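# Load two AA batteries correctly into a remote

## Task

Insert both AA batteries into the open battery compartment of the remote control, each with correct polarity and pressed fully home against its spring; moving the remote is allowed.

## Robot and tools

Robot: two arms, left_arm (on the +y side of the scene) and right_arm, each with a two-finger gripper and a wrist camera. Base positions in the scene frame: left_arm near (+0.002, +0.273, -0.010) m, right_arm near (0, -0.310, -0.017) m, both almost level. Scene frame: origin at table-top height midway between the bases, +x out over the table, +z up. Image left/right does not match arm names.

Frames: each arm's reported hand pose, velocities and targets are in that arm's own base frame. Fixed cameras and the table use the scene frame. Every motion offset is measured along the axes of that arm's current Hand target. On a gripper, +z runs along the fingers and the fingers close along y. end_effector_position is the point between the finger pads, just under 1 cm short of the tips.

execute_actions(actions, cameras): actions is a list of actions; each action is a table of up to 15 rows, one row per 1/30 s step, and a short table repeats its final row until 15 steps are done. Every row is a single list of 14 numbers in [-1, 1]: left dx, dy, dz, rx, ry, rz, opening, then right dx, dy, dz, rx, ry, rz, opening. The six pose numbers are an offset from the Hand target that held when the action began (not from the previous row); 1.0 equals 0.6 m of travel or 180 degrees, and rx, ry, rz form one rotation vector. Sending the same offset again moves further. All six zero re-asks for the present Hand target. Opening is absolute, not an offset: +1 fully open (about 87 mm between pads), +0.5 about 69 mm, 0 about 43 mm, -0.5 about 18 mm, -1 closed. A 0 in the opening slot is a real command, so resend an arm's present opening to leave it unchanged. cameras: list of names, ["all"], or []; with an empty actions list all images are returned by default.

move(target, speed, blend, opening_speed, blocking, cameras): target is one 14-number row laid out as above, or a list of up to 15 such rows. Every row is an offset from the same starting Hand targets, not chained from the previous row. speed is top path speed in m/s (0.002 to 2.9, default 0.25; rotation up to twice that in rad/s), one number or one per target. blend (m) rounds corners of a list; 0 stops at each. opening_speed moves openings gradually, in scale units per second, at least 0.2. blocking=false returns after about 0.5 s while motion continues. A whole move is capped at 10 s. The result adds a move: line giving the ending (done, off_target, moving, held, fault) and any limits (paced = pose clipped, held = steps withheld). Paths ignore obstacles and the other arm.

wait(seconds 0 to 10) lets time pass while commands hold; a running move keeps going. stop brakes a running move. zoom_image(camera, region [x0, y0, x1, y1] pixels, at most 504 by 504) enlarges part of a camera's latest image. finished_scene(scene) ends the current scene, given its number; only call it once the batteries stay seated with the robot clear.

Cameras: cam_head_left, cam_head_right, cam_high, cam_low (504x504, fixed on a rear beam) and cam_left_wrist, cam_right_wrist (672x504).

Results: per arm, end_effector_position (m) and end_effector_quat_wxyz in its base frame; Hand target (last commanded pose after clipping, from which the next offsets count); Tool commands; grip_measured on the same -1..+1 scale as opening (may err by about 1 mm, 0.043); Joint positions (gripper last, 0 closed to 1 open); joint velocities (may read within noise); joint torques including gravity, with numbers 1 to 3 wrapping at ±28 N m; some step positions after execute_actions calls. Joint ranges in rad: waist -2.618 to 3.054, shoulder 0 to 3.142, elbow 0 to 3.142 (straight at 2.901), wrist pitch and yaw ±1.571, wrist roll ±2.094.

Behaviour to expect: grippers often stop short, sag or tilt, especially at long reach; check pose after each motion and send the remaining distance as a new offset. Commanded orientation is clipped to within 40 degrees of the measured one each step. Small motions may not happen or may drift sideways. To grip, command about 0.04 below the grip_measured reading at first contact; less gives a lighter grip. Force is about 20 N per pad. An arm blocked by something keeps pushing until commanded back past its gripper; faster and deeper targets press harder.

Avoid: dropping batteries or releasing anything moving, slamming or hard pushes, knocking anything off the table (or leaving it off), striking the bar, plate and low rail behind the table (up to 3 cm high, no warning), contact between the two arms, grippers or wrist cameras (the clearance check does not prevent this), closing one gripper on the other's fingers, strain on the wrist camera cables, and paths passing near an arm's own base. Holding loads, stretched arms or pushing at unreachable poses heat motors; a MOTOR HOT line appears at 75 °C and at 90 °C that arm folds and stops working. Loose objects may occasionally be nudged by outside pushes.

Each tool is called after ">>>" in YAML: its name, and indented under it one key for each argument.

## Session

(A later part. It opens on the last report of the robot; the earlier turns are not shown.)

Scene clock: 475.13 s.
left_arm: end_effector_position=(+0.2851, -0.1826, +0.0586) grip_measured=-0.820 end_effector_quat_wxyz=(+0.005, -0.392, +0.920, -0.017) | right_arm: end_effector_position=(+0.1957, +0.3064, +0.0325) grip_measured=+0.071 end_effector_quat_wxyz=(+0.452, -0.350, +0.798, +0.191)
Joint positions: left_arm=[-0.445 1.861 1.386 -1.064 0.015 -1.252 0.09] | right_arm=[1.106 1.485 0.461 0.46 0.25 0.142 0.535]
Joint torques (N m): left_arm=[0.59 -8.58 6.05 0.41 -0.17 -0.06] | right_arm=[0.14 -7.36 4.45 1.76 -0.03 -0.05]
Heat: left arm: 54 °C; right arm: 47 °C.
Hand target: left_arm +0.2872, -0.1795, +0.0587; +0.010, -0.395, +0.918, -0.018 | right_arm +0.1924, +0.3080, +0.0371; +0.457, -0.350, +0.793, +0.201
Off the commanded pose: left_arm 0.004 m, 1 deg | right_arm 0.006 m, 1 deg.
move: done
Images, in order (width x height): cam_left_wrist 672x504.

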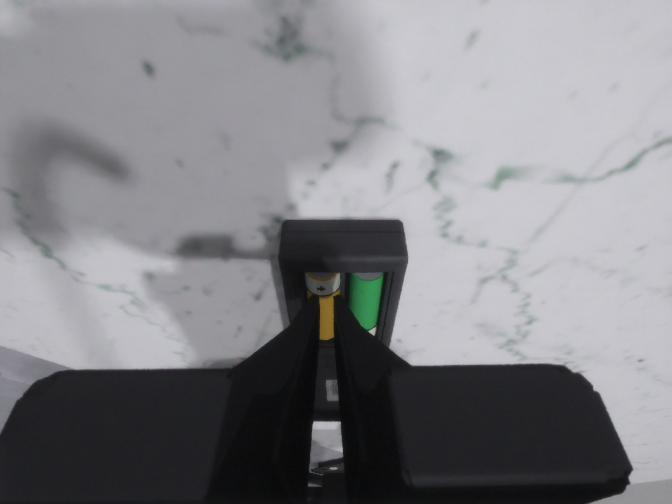

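>>> move:
  target:
    - [0.0,0.0012,0.027,0,0,0,-0.82,0,0,0,0,0,0,0.0]
  speed: 0.03
  cameras: ["cam_left_wrist"]

>>> zoom_image:
  camera: "cam_left_wrist"
  region: [270, 220, 390, 340]

Scene clock: 476.40 s.
left_arm: end_effector_position=(+0.2839, -0.1820, +0.0509) grip_measured=-0.820 end_effector_quat_wxyz=(+0.005, -0.393, +0.919, -0.019) | right_arm: end_effector_position=(+0.1957, +0.3064, +0.0325) grip_measured=+0.071 end_effector_quat_wxyz=(+0.452, -0.350, +0.798, +0.191)
Joint positions: left_arm=[-0.443 1.861 1.354 -1.029 0.018 -1.252 0.09] | right_arm=[1.106 1.485 0.461 0.46 0.25 0.142 0.535]
Joint torques (N m): left_arm=[0.58 -7.28 4.72 0.7 -0.19 -0.06] | right_arm=[0.14 -7.36 4.45 1.76 -0.03 -0.05]
Heat: left arm: 54 °C; right arm: 47 °C.
Hand target: left_arm +0.2871, -0.1795, +0.0424; +0.010, -0.395, +0.919, -0.018 | right_arm +0.1924, +0.3080, +0.0371; +0.457, -0.350, +0.793, +0.201
Off the commanded pose: left_arm 0.009 m, 1 deg | right_arm 0.006 m, 1 deg.
move: done
Images, in order (width x height): cam_left_wrist 672x504.

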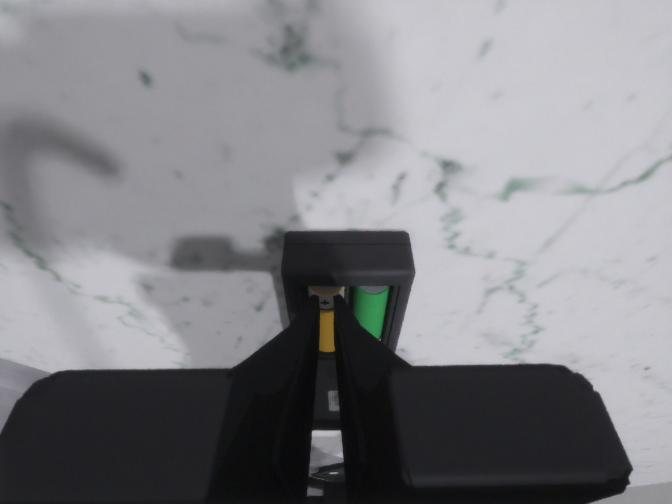

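Scaled by 4.200.

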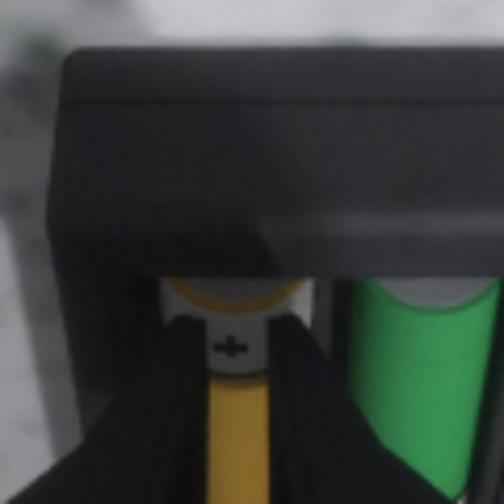

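>>> move:
  target:
    - [0.0167,0.0,0.01,0,0,0,-0.82,0,0,0,0,0,0,0.0]
  speed: 0.03
  cameras: ["cam_left_wrist"]

>>> zoom_image:
  camera: "cam_left_wrist"
  region: [270, 220, 390, 340]

Scene clock: 477.43 s.
left_arm: end_effector_position=(+0.2826, -0.1837, +0.0503) grip_measured=-0.820 end_effector_quat_wxyz=(+0.007, -0.391, +0.920, -0.023) | right_arm: end_effector_position=(+0.1957, +0.3064, +0.0325) grip_measured=+0.071 end_effector_quat_wxyz=(+0.452, -0.350, +0.798, +0.191)
Joint positions: left_arm=[-0.448 1.852 1.34 -1.014 0.02 -1.253 0.09] | right_arm=[1.106 1.485 0.461 0.46 0.25 0.142 0.535]
Joint torques (N m): left_arm=[-1.33 -6.61 3.1 0.77 -0.24 -0.33] | right_arm=[0.14 -7.36 4.45 1.76 -0.03 -0.05]
Heat: left arm: 54 °C; right arm: 47 °C.
Hand target: left_arm +0.2805, -0.1869, +0.0365; +0.010, -0.395, +0.918, -0.018 | right_arm +0.1924, +0.3080, +0.0371; +0.457, -0.350, +0.793, +0.201
Off the commanded pose: left_arm 0.014 m, 1 deg | right_arm 0.006 m, 1 deg.
move: off_target (left_arm)
Images, in order (width x height): cam_left_wrist 672x504.

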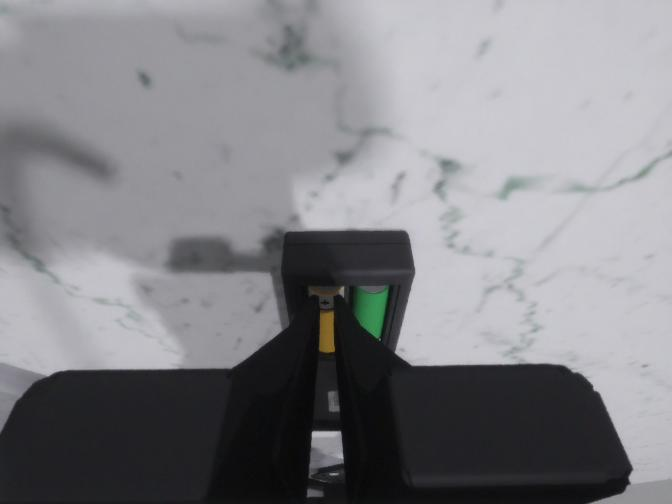

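Scaled by 4.200.

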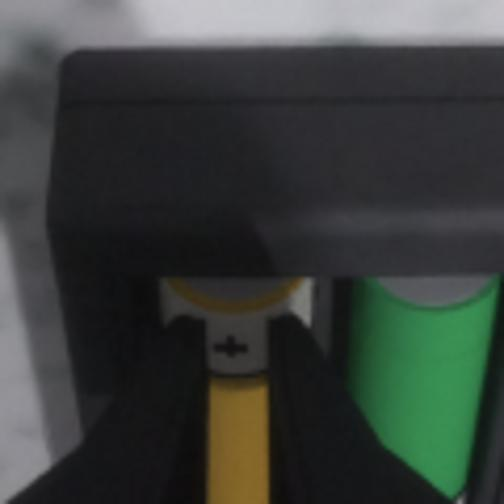

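>>> move:
  target:
    - [0.0167,0.0,0.01,0,0,0,-0.82,0,0,0,0,0,0,0.0]
  speed: 0.03
  cameras: ["cam_left_wrist","cam_right_wrist"]

>>> zoom_image:
  camera: "cam_left_wrist"
  region: [270, 220, 390, 340]

>>> zoom_image:
  camera: "cam_right_wrist"
  region: [270, 0, 390, 100]

Scene clock: 478.67 s.
left_arm: end_effector_position=(+0.2816, -0.1847, +0.0501) grip_measured=-0.820 end_effector_quat_wxyz=(+0.024, -0.393, +0.919, -0.020) | right_arm: end_effector_position=(+0.1957, +0.3064, +0.0325) grip_measured=+0.071 end_effector_quat_wxyz=(+0.452, -0.350, +0.798, +0.191)
Joint positions: left_arm=[-0.468 1.833 1.319 -0.995 -0.011 -1.276 0.09] | right_arm=[1.106 1.485 0.461 0.46 0.25 0.142 0.535]
Joint torques (N m): left_arm=[-1.89 -5.23 2.5 0.83 0.1 -0.4] | right_arm=[0.14 -7.36 4.44 1.76 -0.03 -0.05]
Heat: left arm: 53 °C; right arm: 47 °C.
Hand target: left_arm +0.2738, -0.1943, +0.0304; +0.010, -0.395, +0.918, -0.018 | right_arm +0.1924, +0.3080, +0.0371; +0.457, -0.350, +0.793, +0.201
Off the commanded pose: left_arm 0.023 m, 2 deg | right_arm 0.006 m, 1 deg.
move: off_target (left_arm)
Images, in order (width x height): cam_left_wrist 672x504, cam_right_wrist 672x504.

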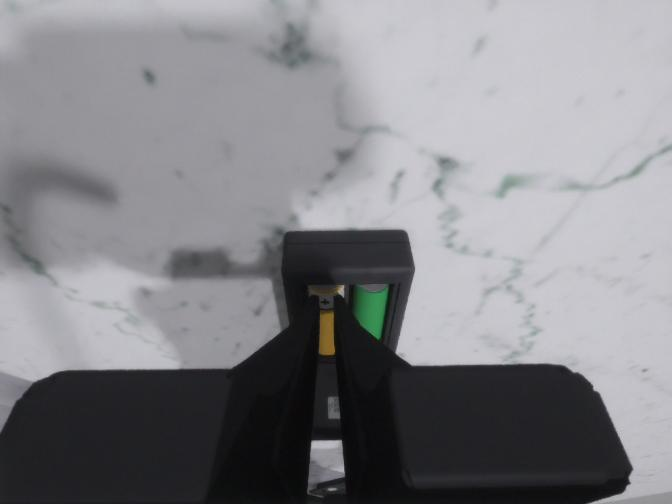

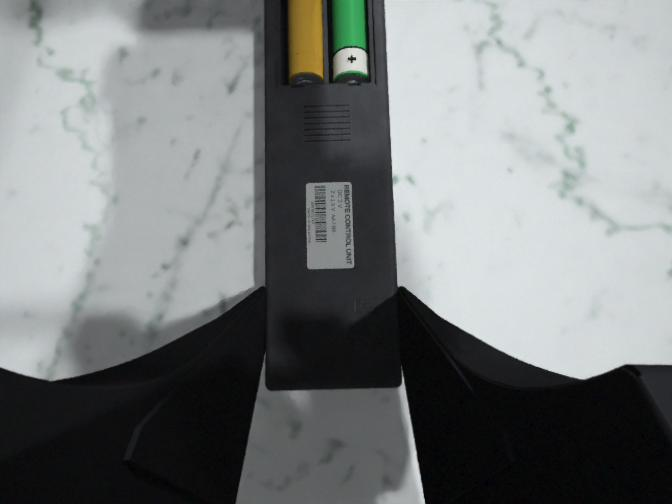

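Scaled by 4.200.

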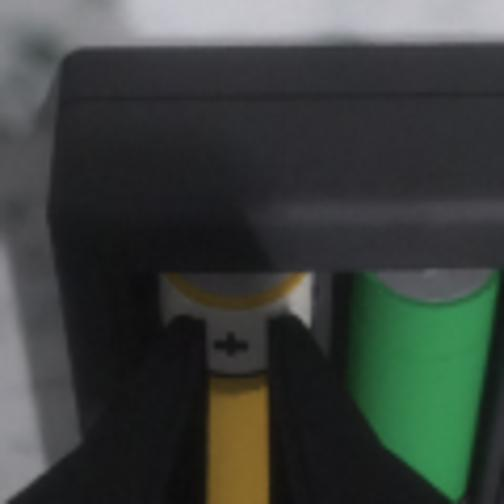

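Scaled by 4.200.

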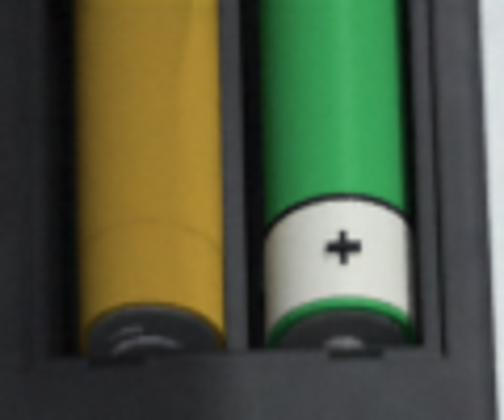

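>>> move:
  target:
    - [0.0167,0.0,0.005,0,0,0,-0.84,0,0,0,0,0,0,0.0]
  speed: 0.03
  cameras: ["cam_left_wrist","cam_right_wrist"]

>>> zoom_image:
  camera: "cam_left_wrist"
  region: [270, 220, 390, 340]

>>> zoom_image:
  camera: "cam_right_wrist"
  region: [270, 0, 390, 100]

Scene clock: 480.13 s.
left_arm: end_effector_position=(+0.2808, -0.1855, +0.0502) grip_measured=-0.836 end_effector_quat_wxyz=(+0.041, -0.395, +0.918, -0.014) | right_arm: end_effector_position=(+0.1957, +0.3064, +0.0325) grip_measured=+0.071 end_effector_quat_wxyz=(+0.452, -0.350, +0.798, +0.191)
Joint positions: left_arm=[-0.489 1.819 1.306 -0.984 -0.046 -1.301 0.082] | right_arm=[1.106 1.485 0.461 0.46 0.25 0.142 0.535]
Joint torques (N m): left_arm=[-2.32 -4.25 2.28 0.86 0.4 -0.44] | right_arm=[0.14 -7.36 4.45 1.76 -0.03 -0.05]
Heat: left arm: 53 °C; right arm: 47 °C.
Hand target: left_arm +0.2669, -0.2017, +0.0273; +0.009, -0.395, +0.919, -0.018 | right_arm +0.1924, +0.3080, +0.0371; +0.457, -0.350, +0.793, +0.201
Off the commanded pose: left_arm 0.031 m, 4 deg | right_arm 0.006 m, 1 deg.
move: off_target (left_arm)
Images, in order (width x height): cam_left_wrist 672x504, cam_right_wrist 672x504.

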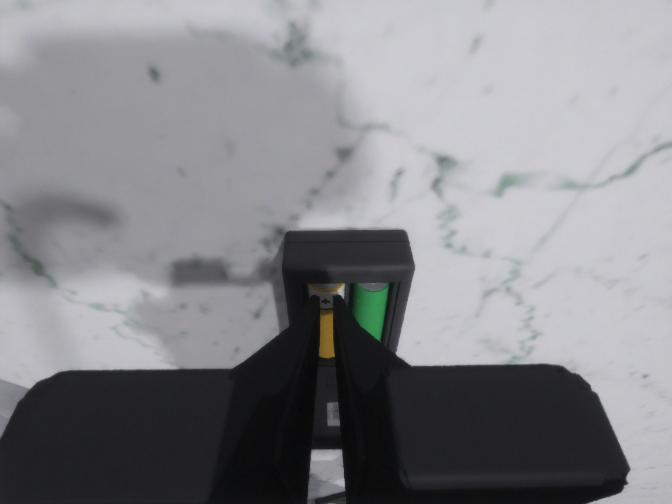

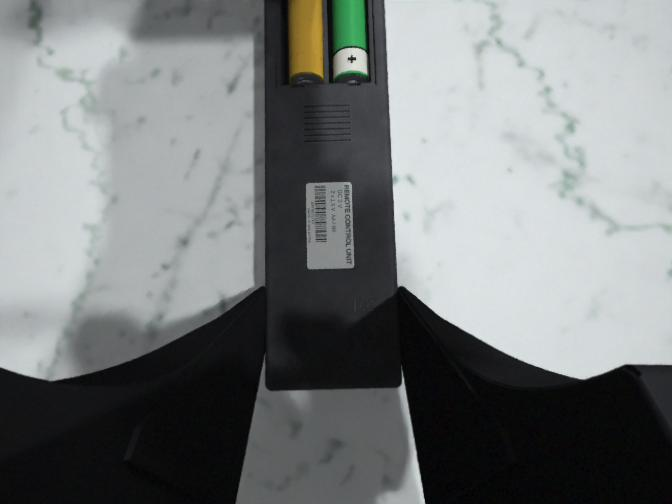

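Scaled by 4.200.

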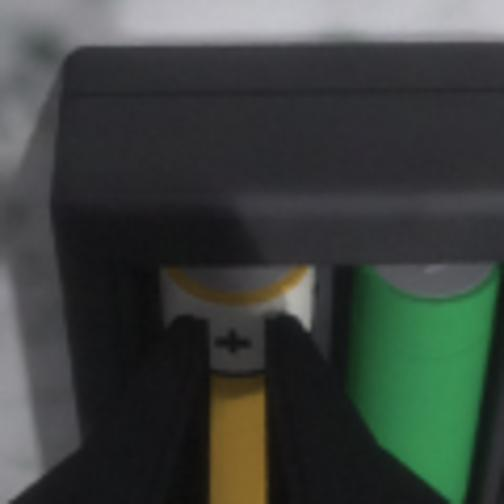

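Scaled by 4.200.

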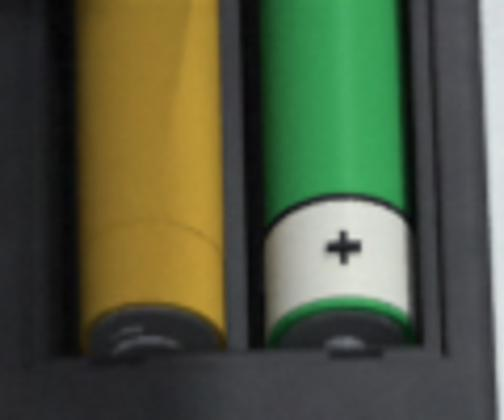

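>>> move:
  target:
    - [-0.0355,0.0,0,0,0,0,-0.82,0,0,0,0,0,0,0.0]
    - [-0.0355,0.0,-0.028,0,0.0,0,-0.82,0,0,0,0,0,0,0.0]
    - [-0.0355,0.0,-0.028,0,0.0,0,-0.74,0,0,0,0,0,0,0.0]
    - [-0.0355,0.0,-0.06,0,0.0,0,-0.74,0,0,0,0,0,0,0.0]
    - [-0.0355,0.0,-0.12,0,0.0,0,-0.74,0,0,0,0,0,0,0.0]
  speed: [0.04,0.04,0.04,0.04,0.1]
  opening_speed: 0.3
  cameras: ["cam_left_wrist","cam_right_wrist"]

>>> zoom_image:
  camera: "cam_left_wrist"
  region: [280, 160, 400, 280]

>>> zoom_image:
  camera: "cam_right_wrist"
  region: [270, 0, 390, 100]

Scene clock: 484.80 s.
left_arm: end_effector_position=(+0.2746, -0.1813, +0.0828) grip_measured=-0.740 end_effector_quat_wxyz=(-0.003, -0.397, +0.918, +0.000) | right_arm: end_effector_position=(+0.1957, +0.3064, +0.0325) grip_measured=+0.071 end_effector_quat_wxyz=(+0.452, -0.350, +0.798, +0.191)
Joint positions: left_arm=[-0.46 1.839 1.455 -1.191 0.005 -1.277 0.13] | right_arm=[1.106 1.485 0.461 0.46 0.25 0.142 0.535]
Joint torques (N m): left_arm=[-0.08 -10.48 9.44 0.15 -0.03 -0.04] | right_arm=[0.16 -7.36 4.46 1.76 -0.03 -0.05]
Heat: left arm: 53 °C; right arm: 47 °C.
Hand target: left_arm +0.2792, -0.1843, +0.0993; +0.009, -0.395, +0.918, -0.018 | right_arm +0.1924, +0.3080, +0.0371; +0.457, -0.350, +0.793, +0.201
Off the commanded pose: left_arm 0.017 m, 3 deg | right_arm 0.006 m, 1 deg.
move: off_target (left_arm)
Images, in order (width x height): cam_left_wrist 672x504, cam_right_wrist 672x504.

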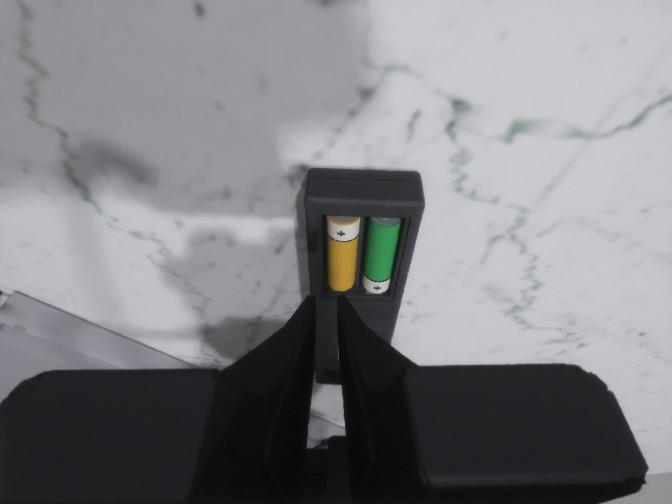

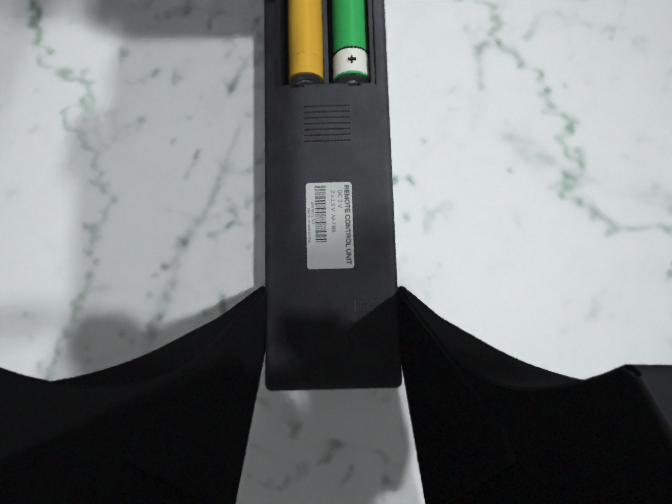

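Scaled by 4.200.

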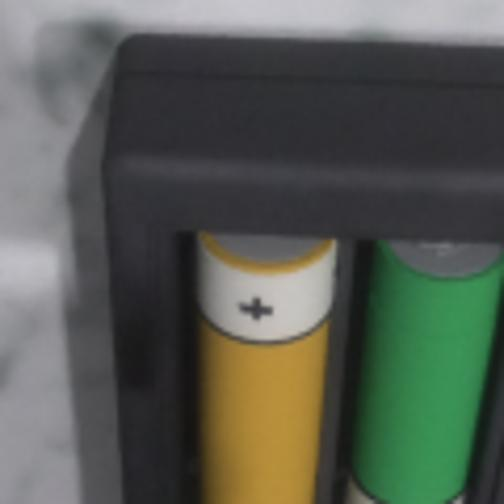

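Scaled by 4.200.

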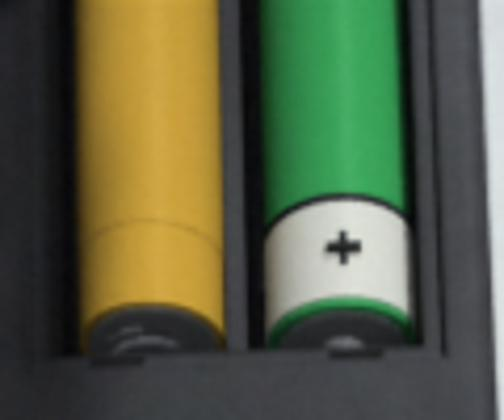

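>>> move:
  target:
    - [0.0,0.0,-0.06,0,0,0,-0.74,0,0,0,0,0,0,0.0]
    - [-0.098,0.136,-0.072,0,0,0,-0.74,0,0,0,0,0,0,0.0]
  speed: 0.25
  blend: [0.02,0]

>>> move:
  target:
    - [0,0,0,0,0,0,-0.74,0,0,0,0,0,0,0.35]
    - [0,0,0,0,0,0,-0.74,0,0,-0.2,0,0,0,0.35]
  speed: 0.08
  opening_speed: 0.3
  cameras: ["all"]

Scene clock: 486.93 s.
left_arm: end_effector_position=(+0.2646, -0.0855, +0.1329) grip_measured=-0.740 end_effector_quat_wxyz=(+0.006, -0.399, +0.917, -0.012) | right_arm: end_effector_position=(+0.1957, +0.3064, +0.0325) grip_measured=+0.071 end_effector_quat_wxyz=(+0.452, -0.350, +0.798, +0.191)
Joint positions: left_arm=[-0.178 1.646 1.428 -1.329 0.013 -1 0.13] | right_arm=[1.106 1.485 0.461 0.46 0.25 0.142 0.535]
Joint torques (N m): left_arm=[0.4 -8.91 6.06 0.24 -0.03 0.05] | right_arm=[0.14 -7.35 4.45 1.76 -0.03 -0.04]
Heat: left arm: 53 °C; right arm: 47 °C.
Hand target: left_arm +0.2592, -0.0844, +0.1393; +0.009, -0.395, +0.918, -0.018 | right_arm +0.1924, +0.3080, +0.0371; +0.457, -0.350, +0.793, +0.201
Off the commanded pose: left_arm 0.008 m, 1 deg | right_arm 0.006 m, 1 deg.
move: done; blend cut to 0.0181 m at target 1

Scene clock: 490.63 s.
left_arm: end_effector_position=(+0.2645, -0.0855, +0.1329) grip_measured=-0.740 end_effector_quat_wxyz=(+0.006, -0.399, +0.917, -0.012) | right_arm: end_effector_position=(+0.1222, +0.2312, +0.0930) grip_measured=+0.350 end_effector_quat_wxyz=(+0.453, -0.359, +0.792, +0.198)
Joint positions: left_arm=[-0.178 1.646 1.428 -1.329 0.013 -1 0.13] | right_arm=[1.317 0.759 0.378 -0.208 0.408 0.247 0.675]
Joint torques (N m): left_arm=[0.27 -8.84 6.01 0.26 0 0.02] | right_arm=[0.05 -1.48 7.31 1.56 0.2 0.11]
Heat: left arm: 53 °C; right arm: 47 °C.
Hand target: left_arm +0.2592, -0.0844, +0.1393; +0.010, -0.395, +0.918, -0.018 | right_arm +0.1224, +0.2313, +0.0973; +0.457, -0.350, +0.793, +0.201
Off the commanded pose: left_arm 0.008 m, 1 deg | right_arm 0.004 m, 1 deg.
move: done

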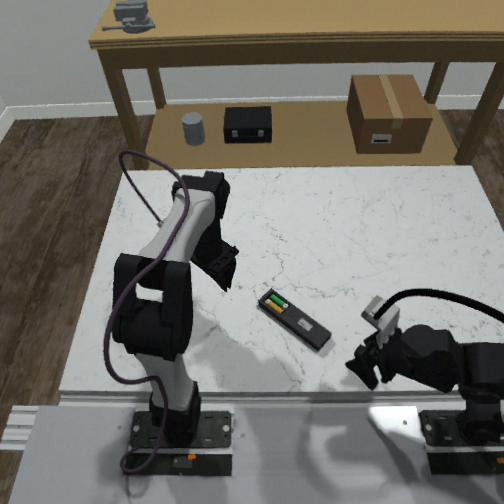

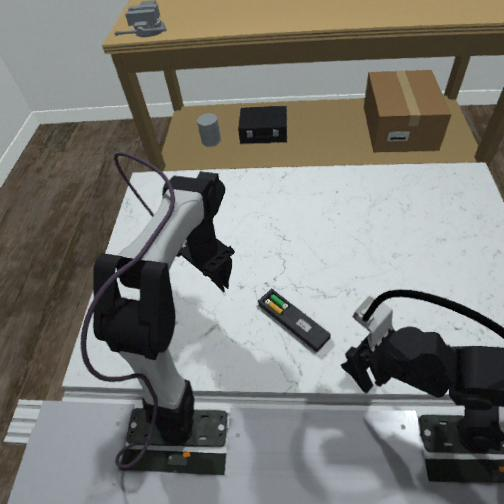

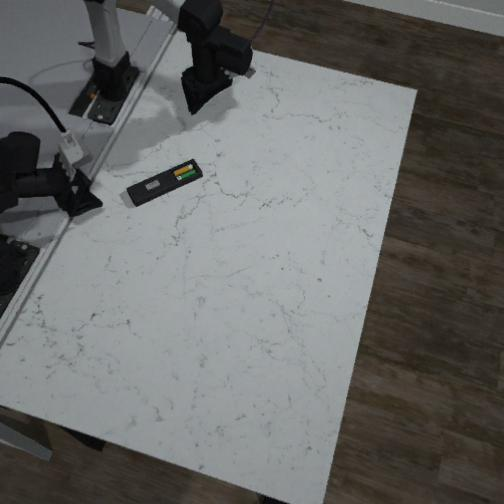

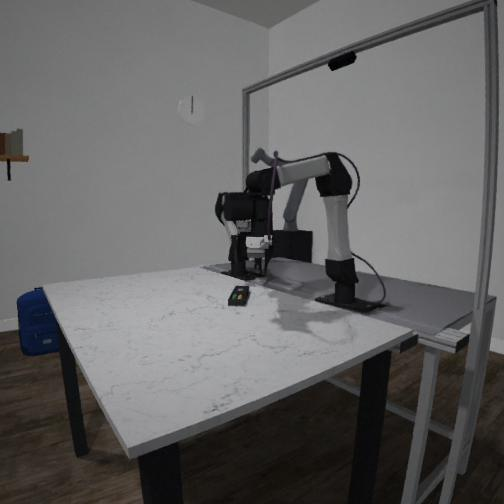

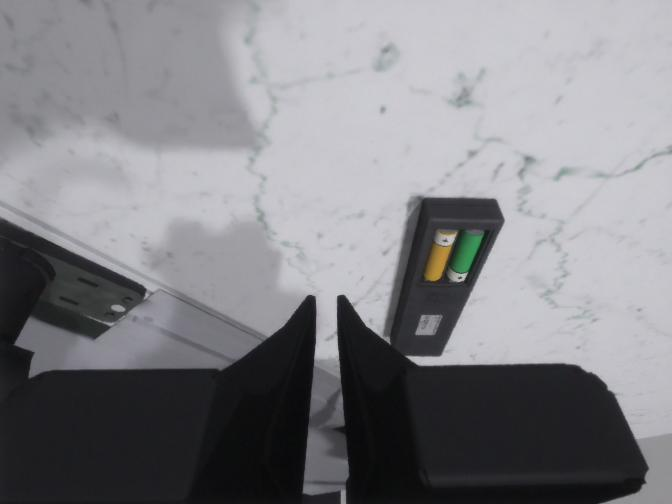

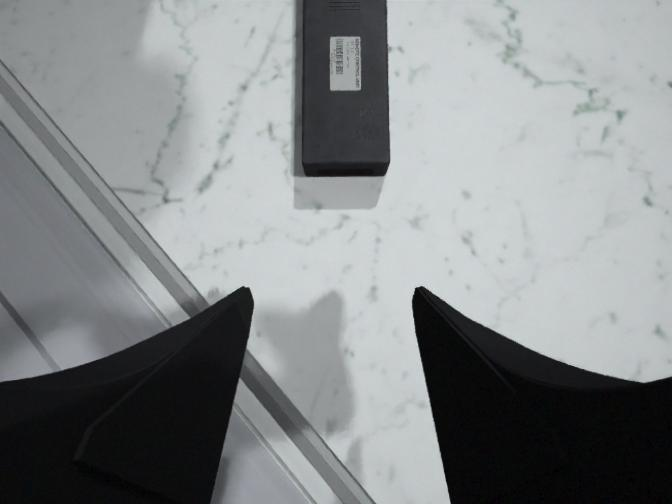

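>>> zoom_image:
  camera: "cam_left_wrist"
  region: [400, 190, 520, 310]

>>> zoom_image:
  camera: "cam_low"
  region: [215, 270, 265, 320]

>>> zoom_image:
  camera: "cam_high"
  region: [120, 145, 220, 215]

Scaled by 4.200.

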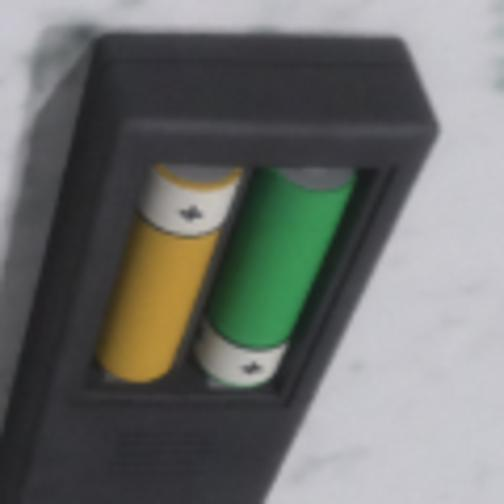

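Scaled by 10.080.

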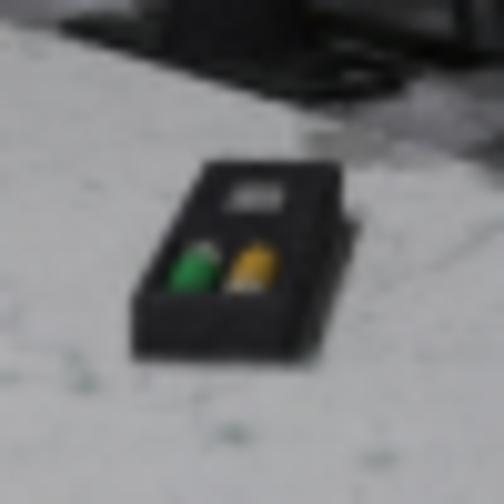

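Scaled by 5.040.

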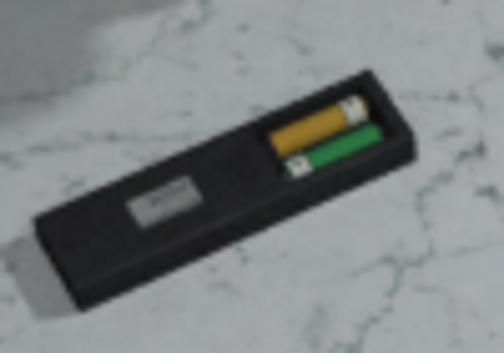

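>>> zoom_image:
  camera: "cam_left_wrist"
  region: [420, 220, 490, 290]

Scaled by 7.200.

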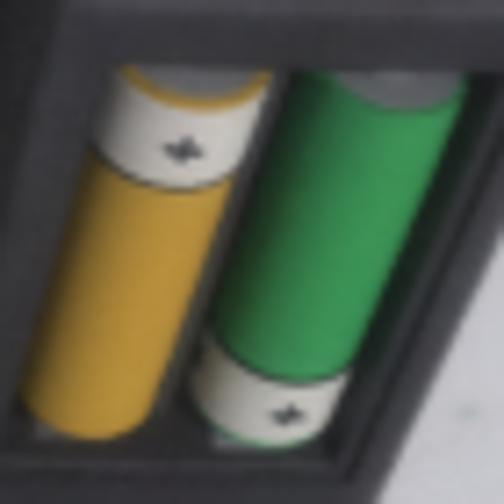

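>>> finished_scene:
  scene: 2

The scene is finished: the task was done.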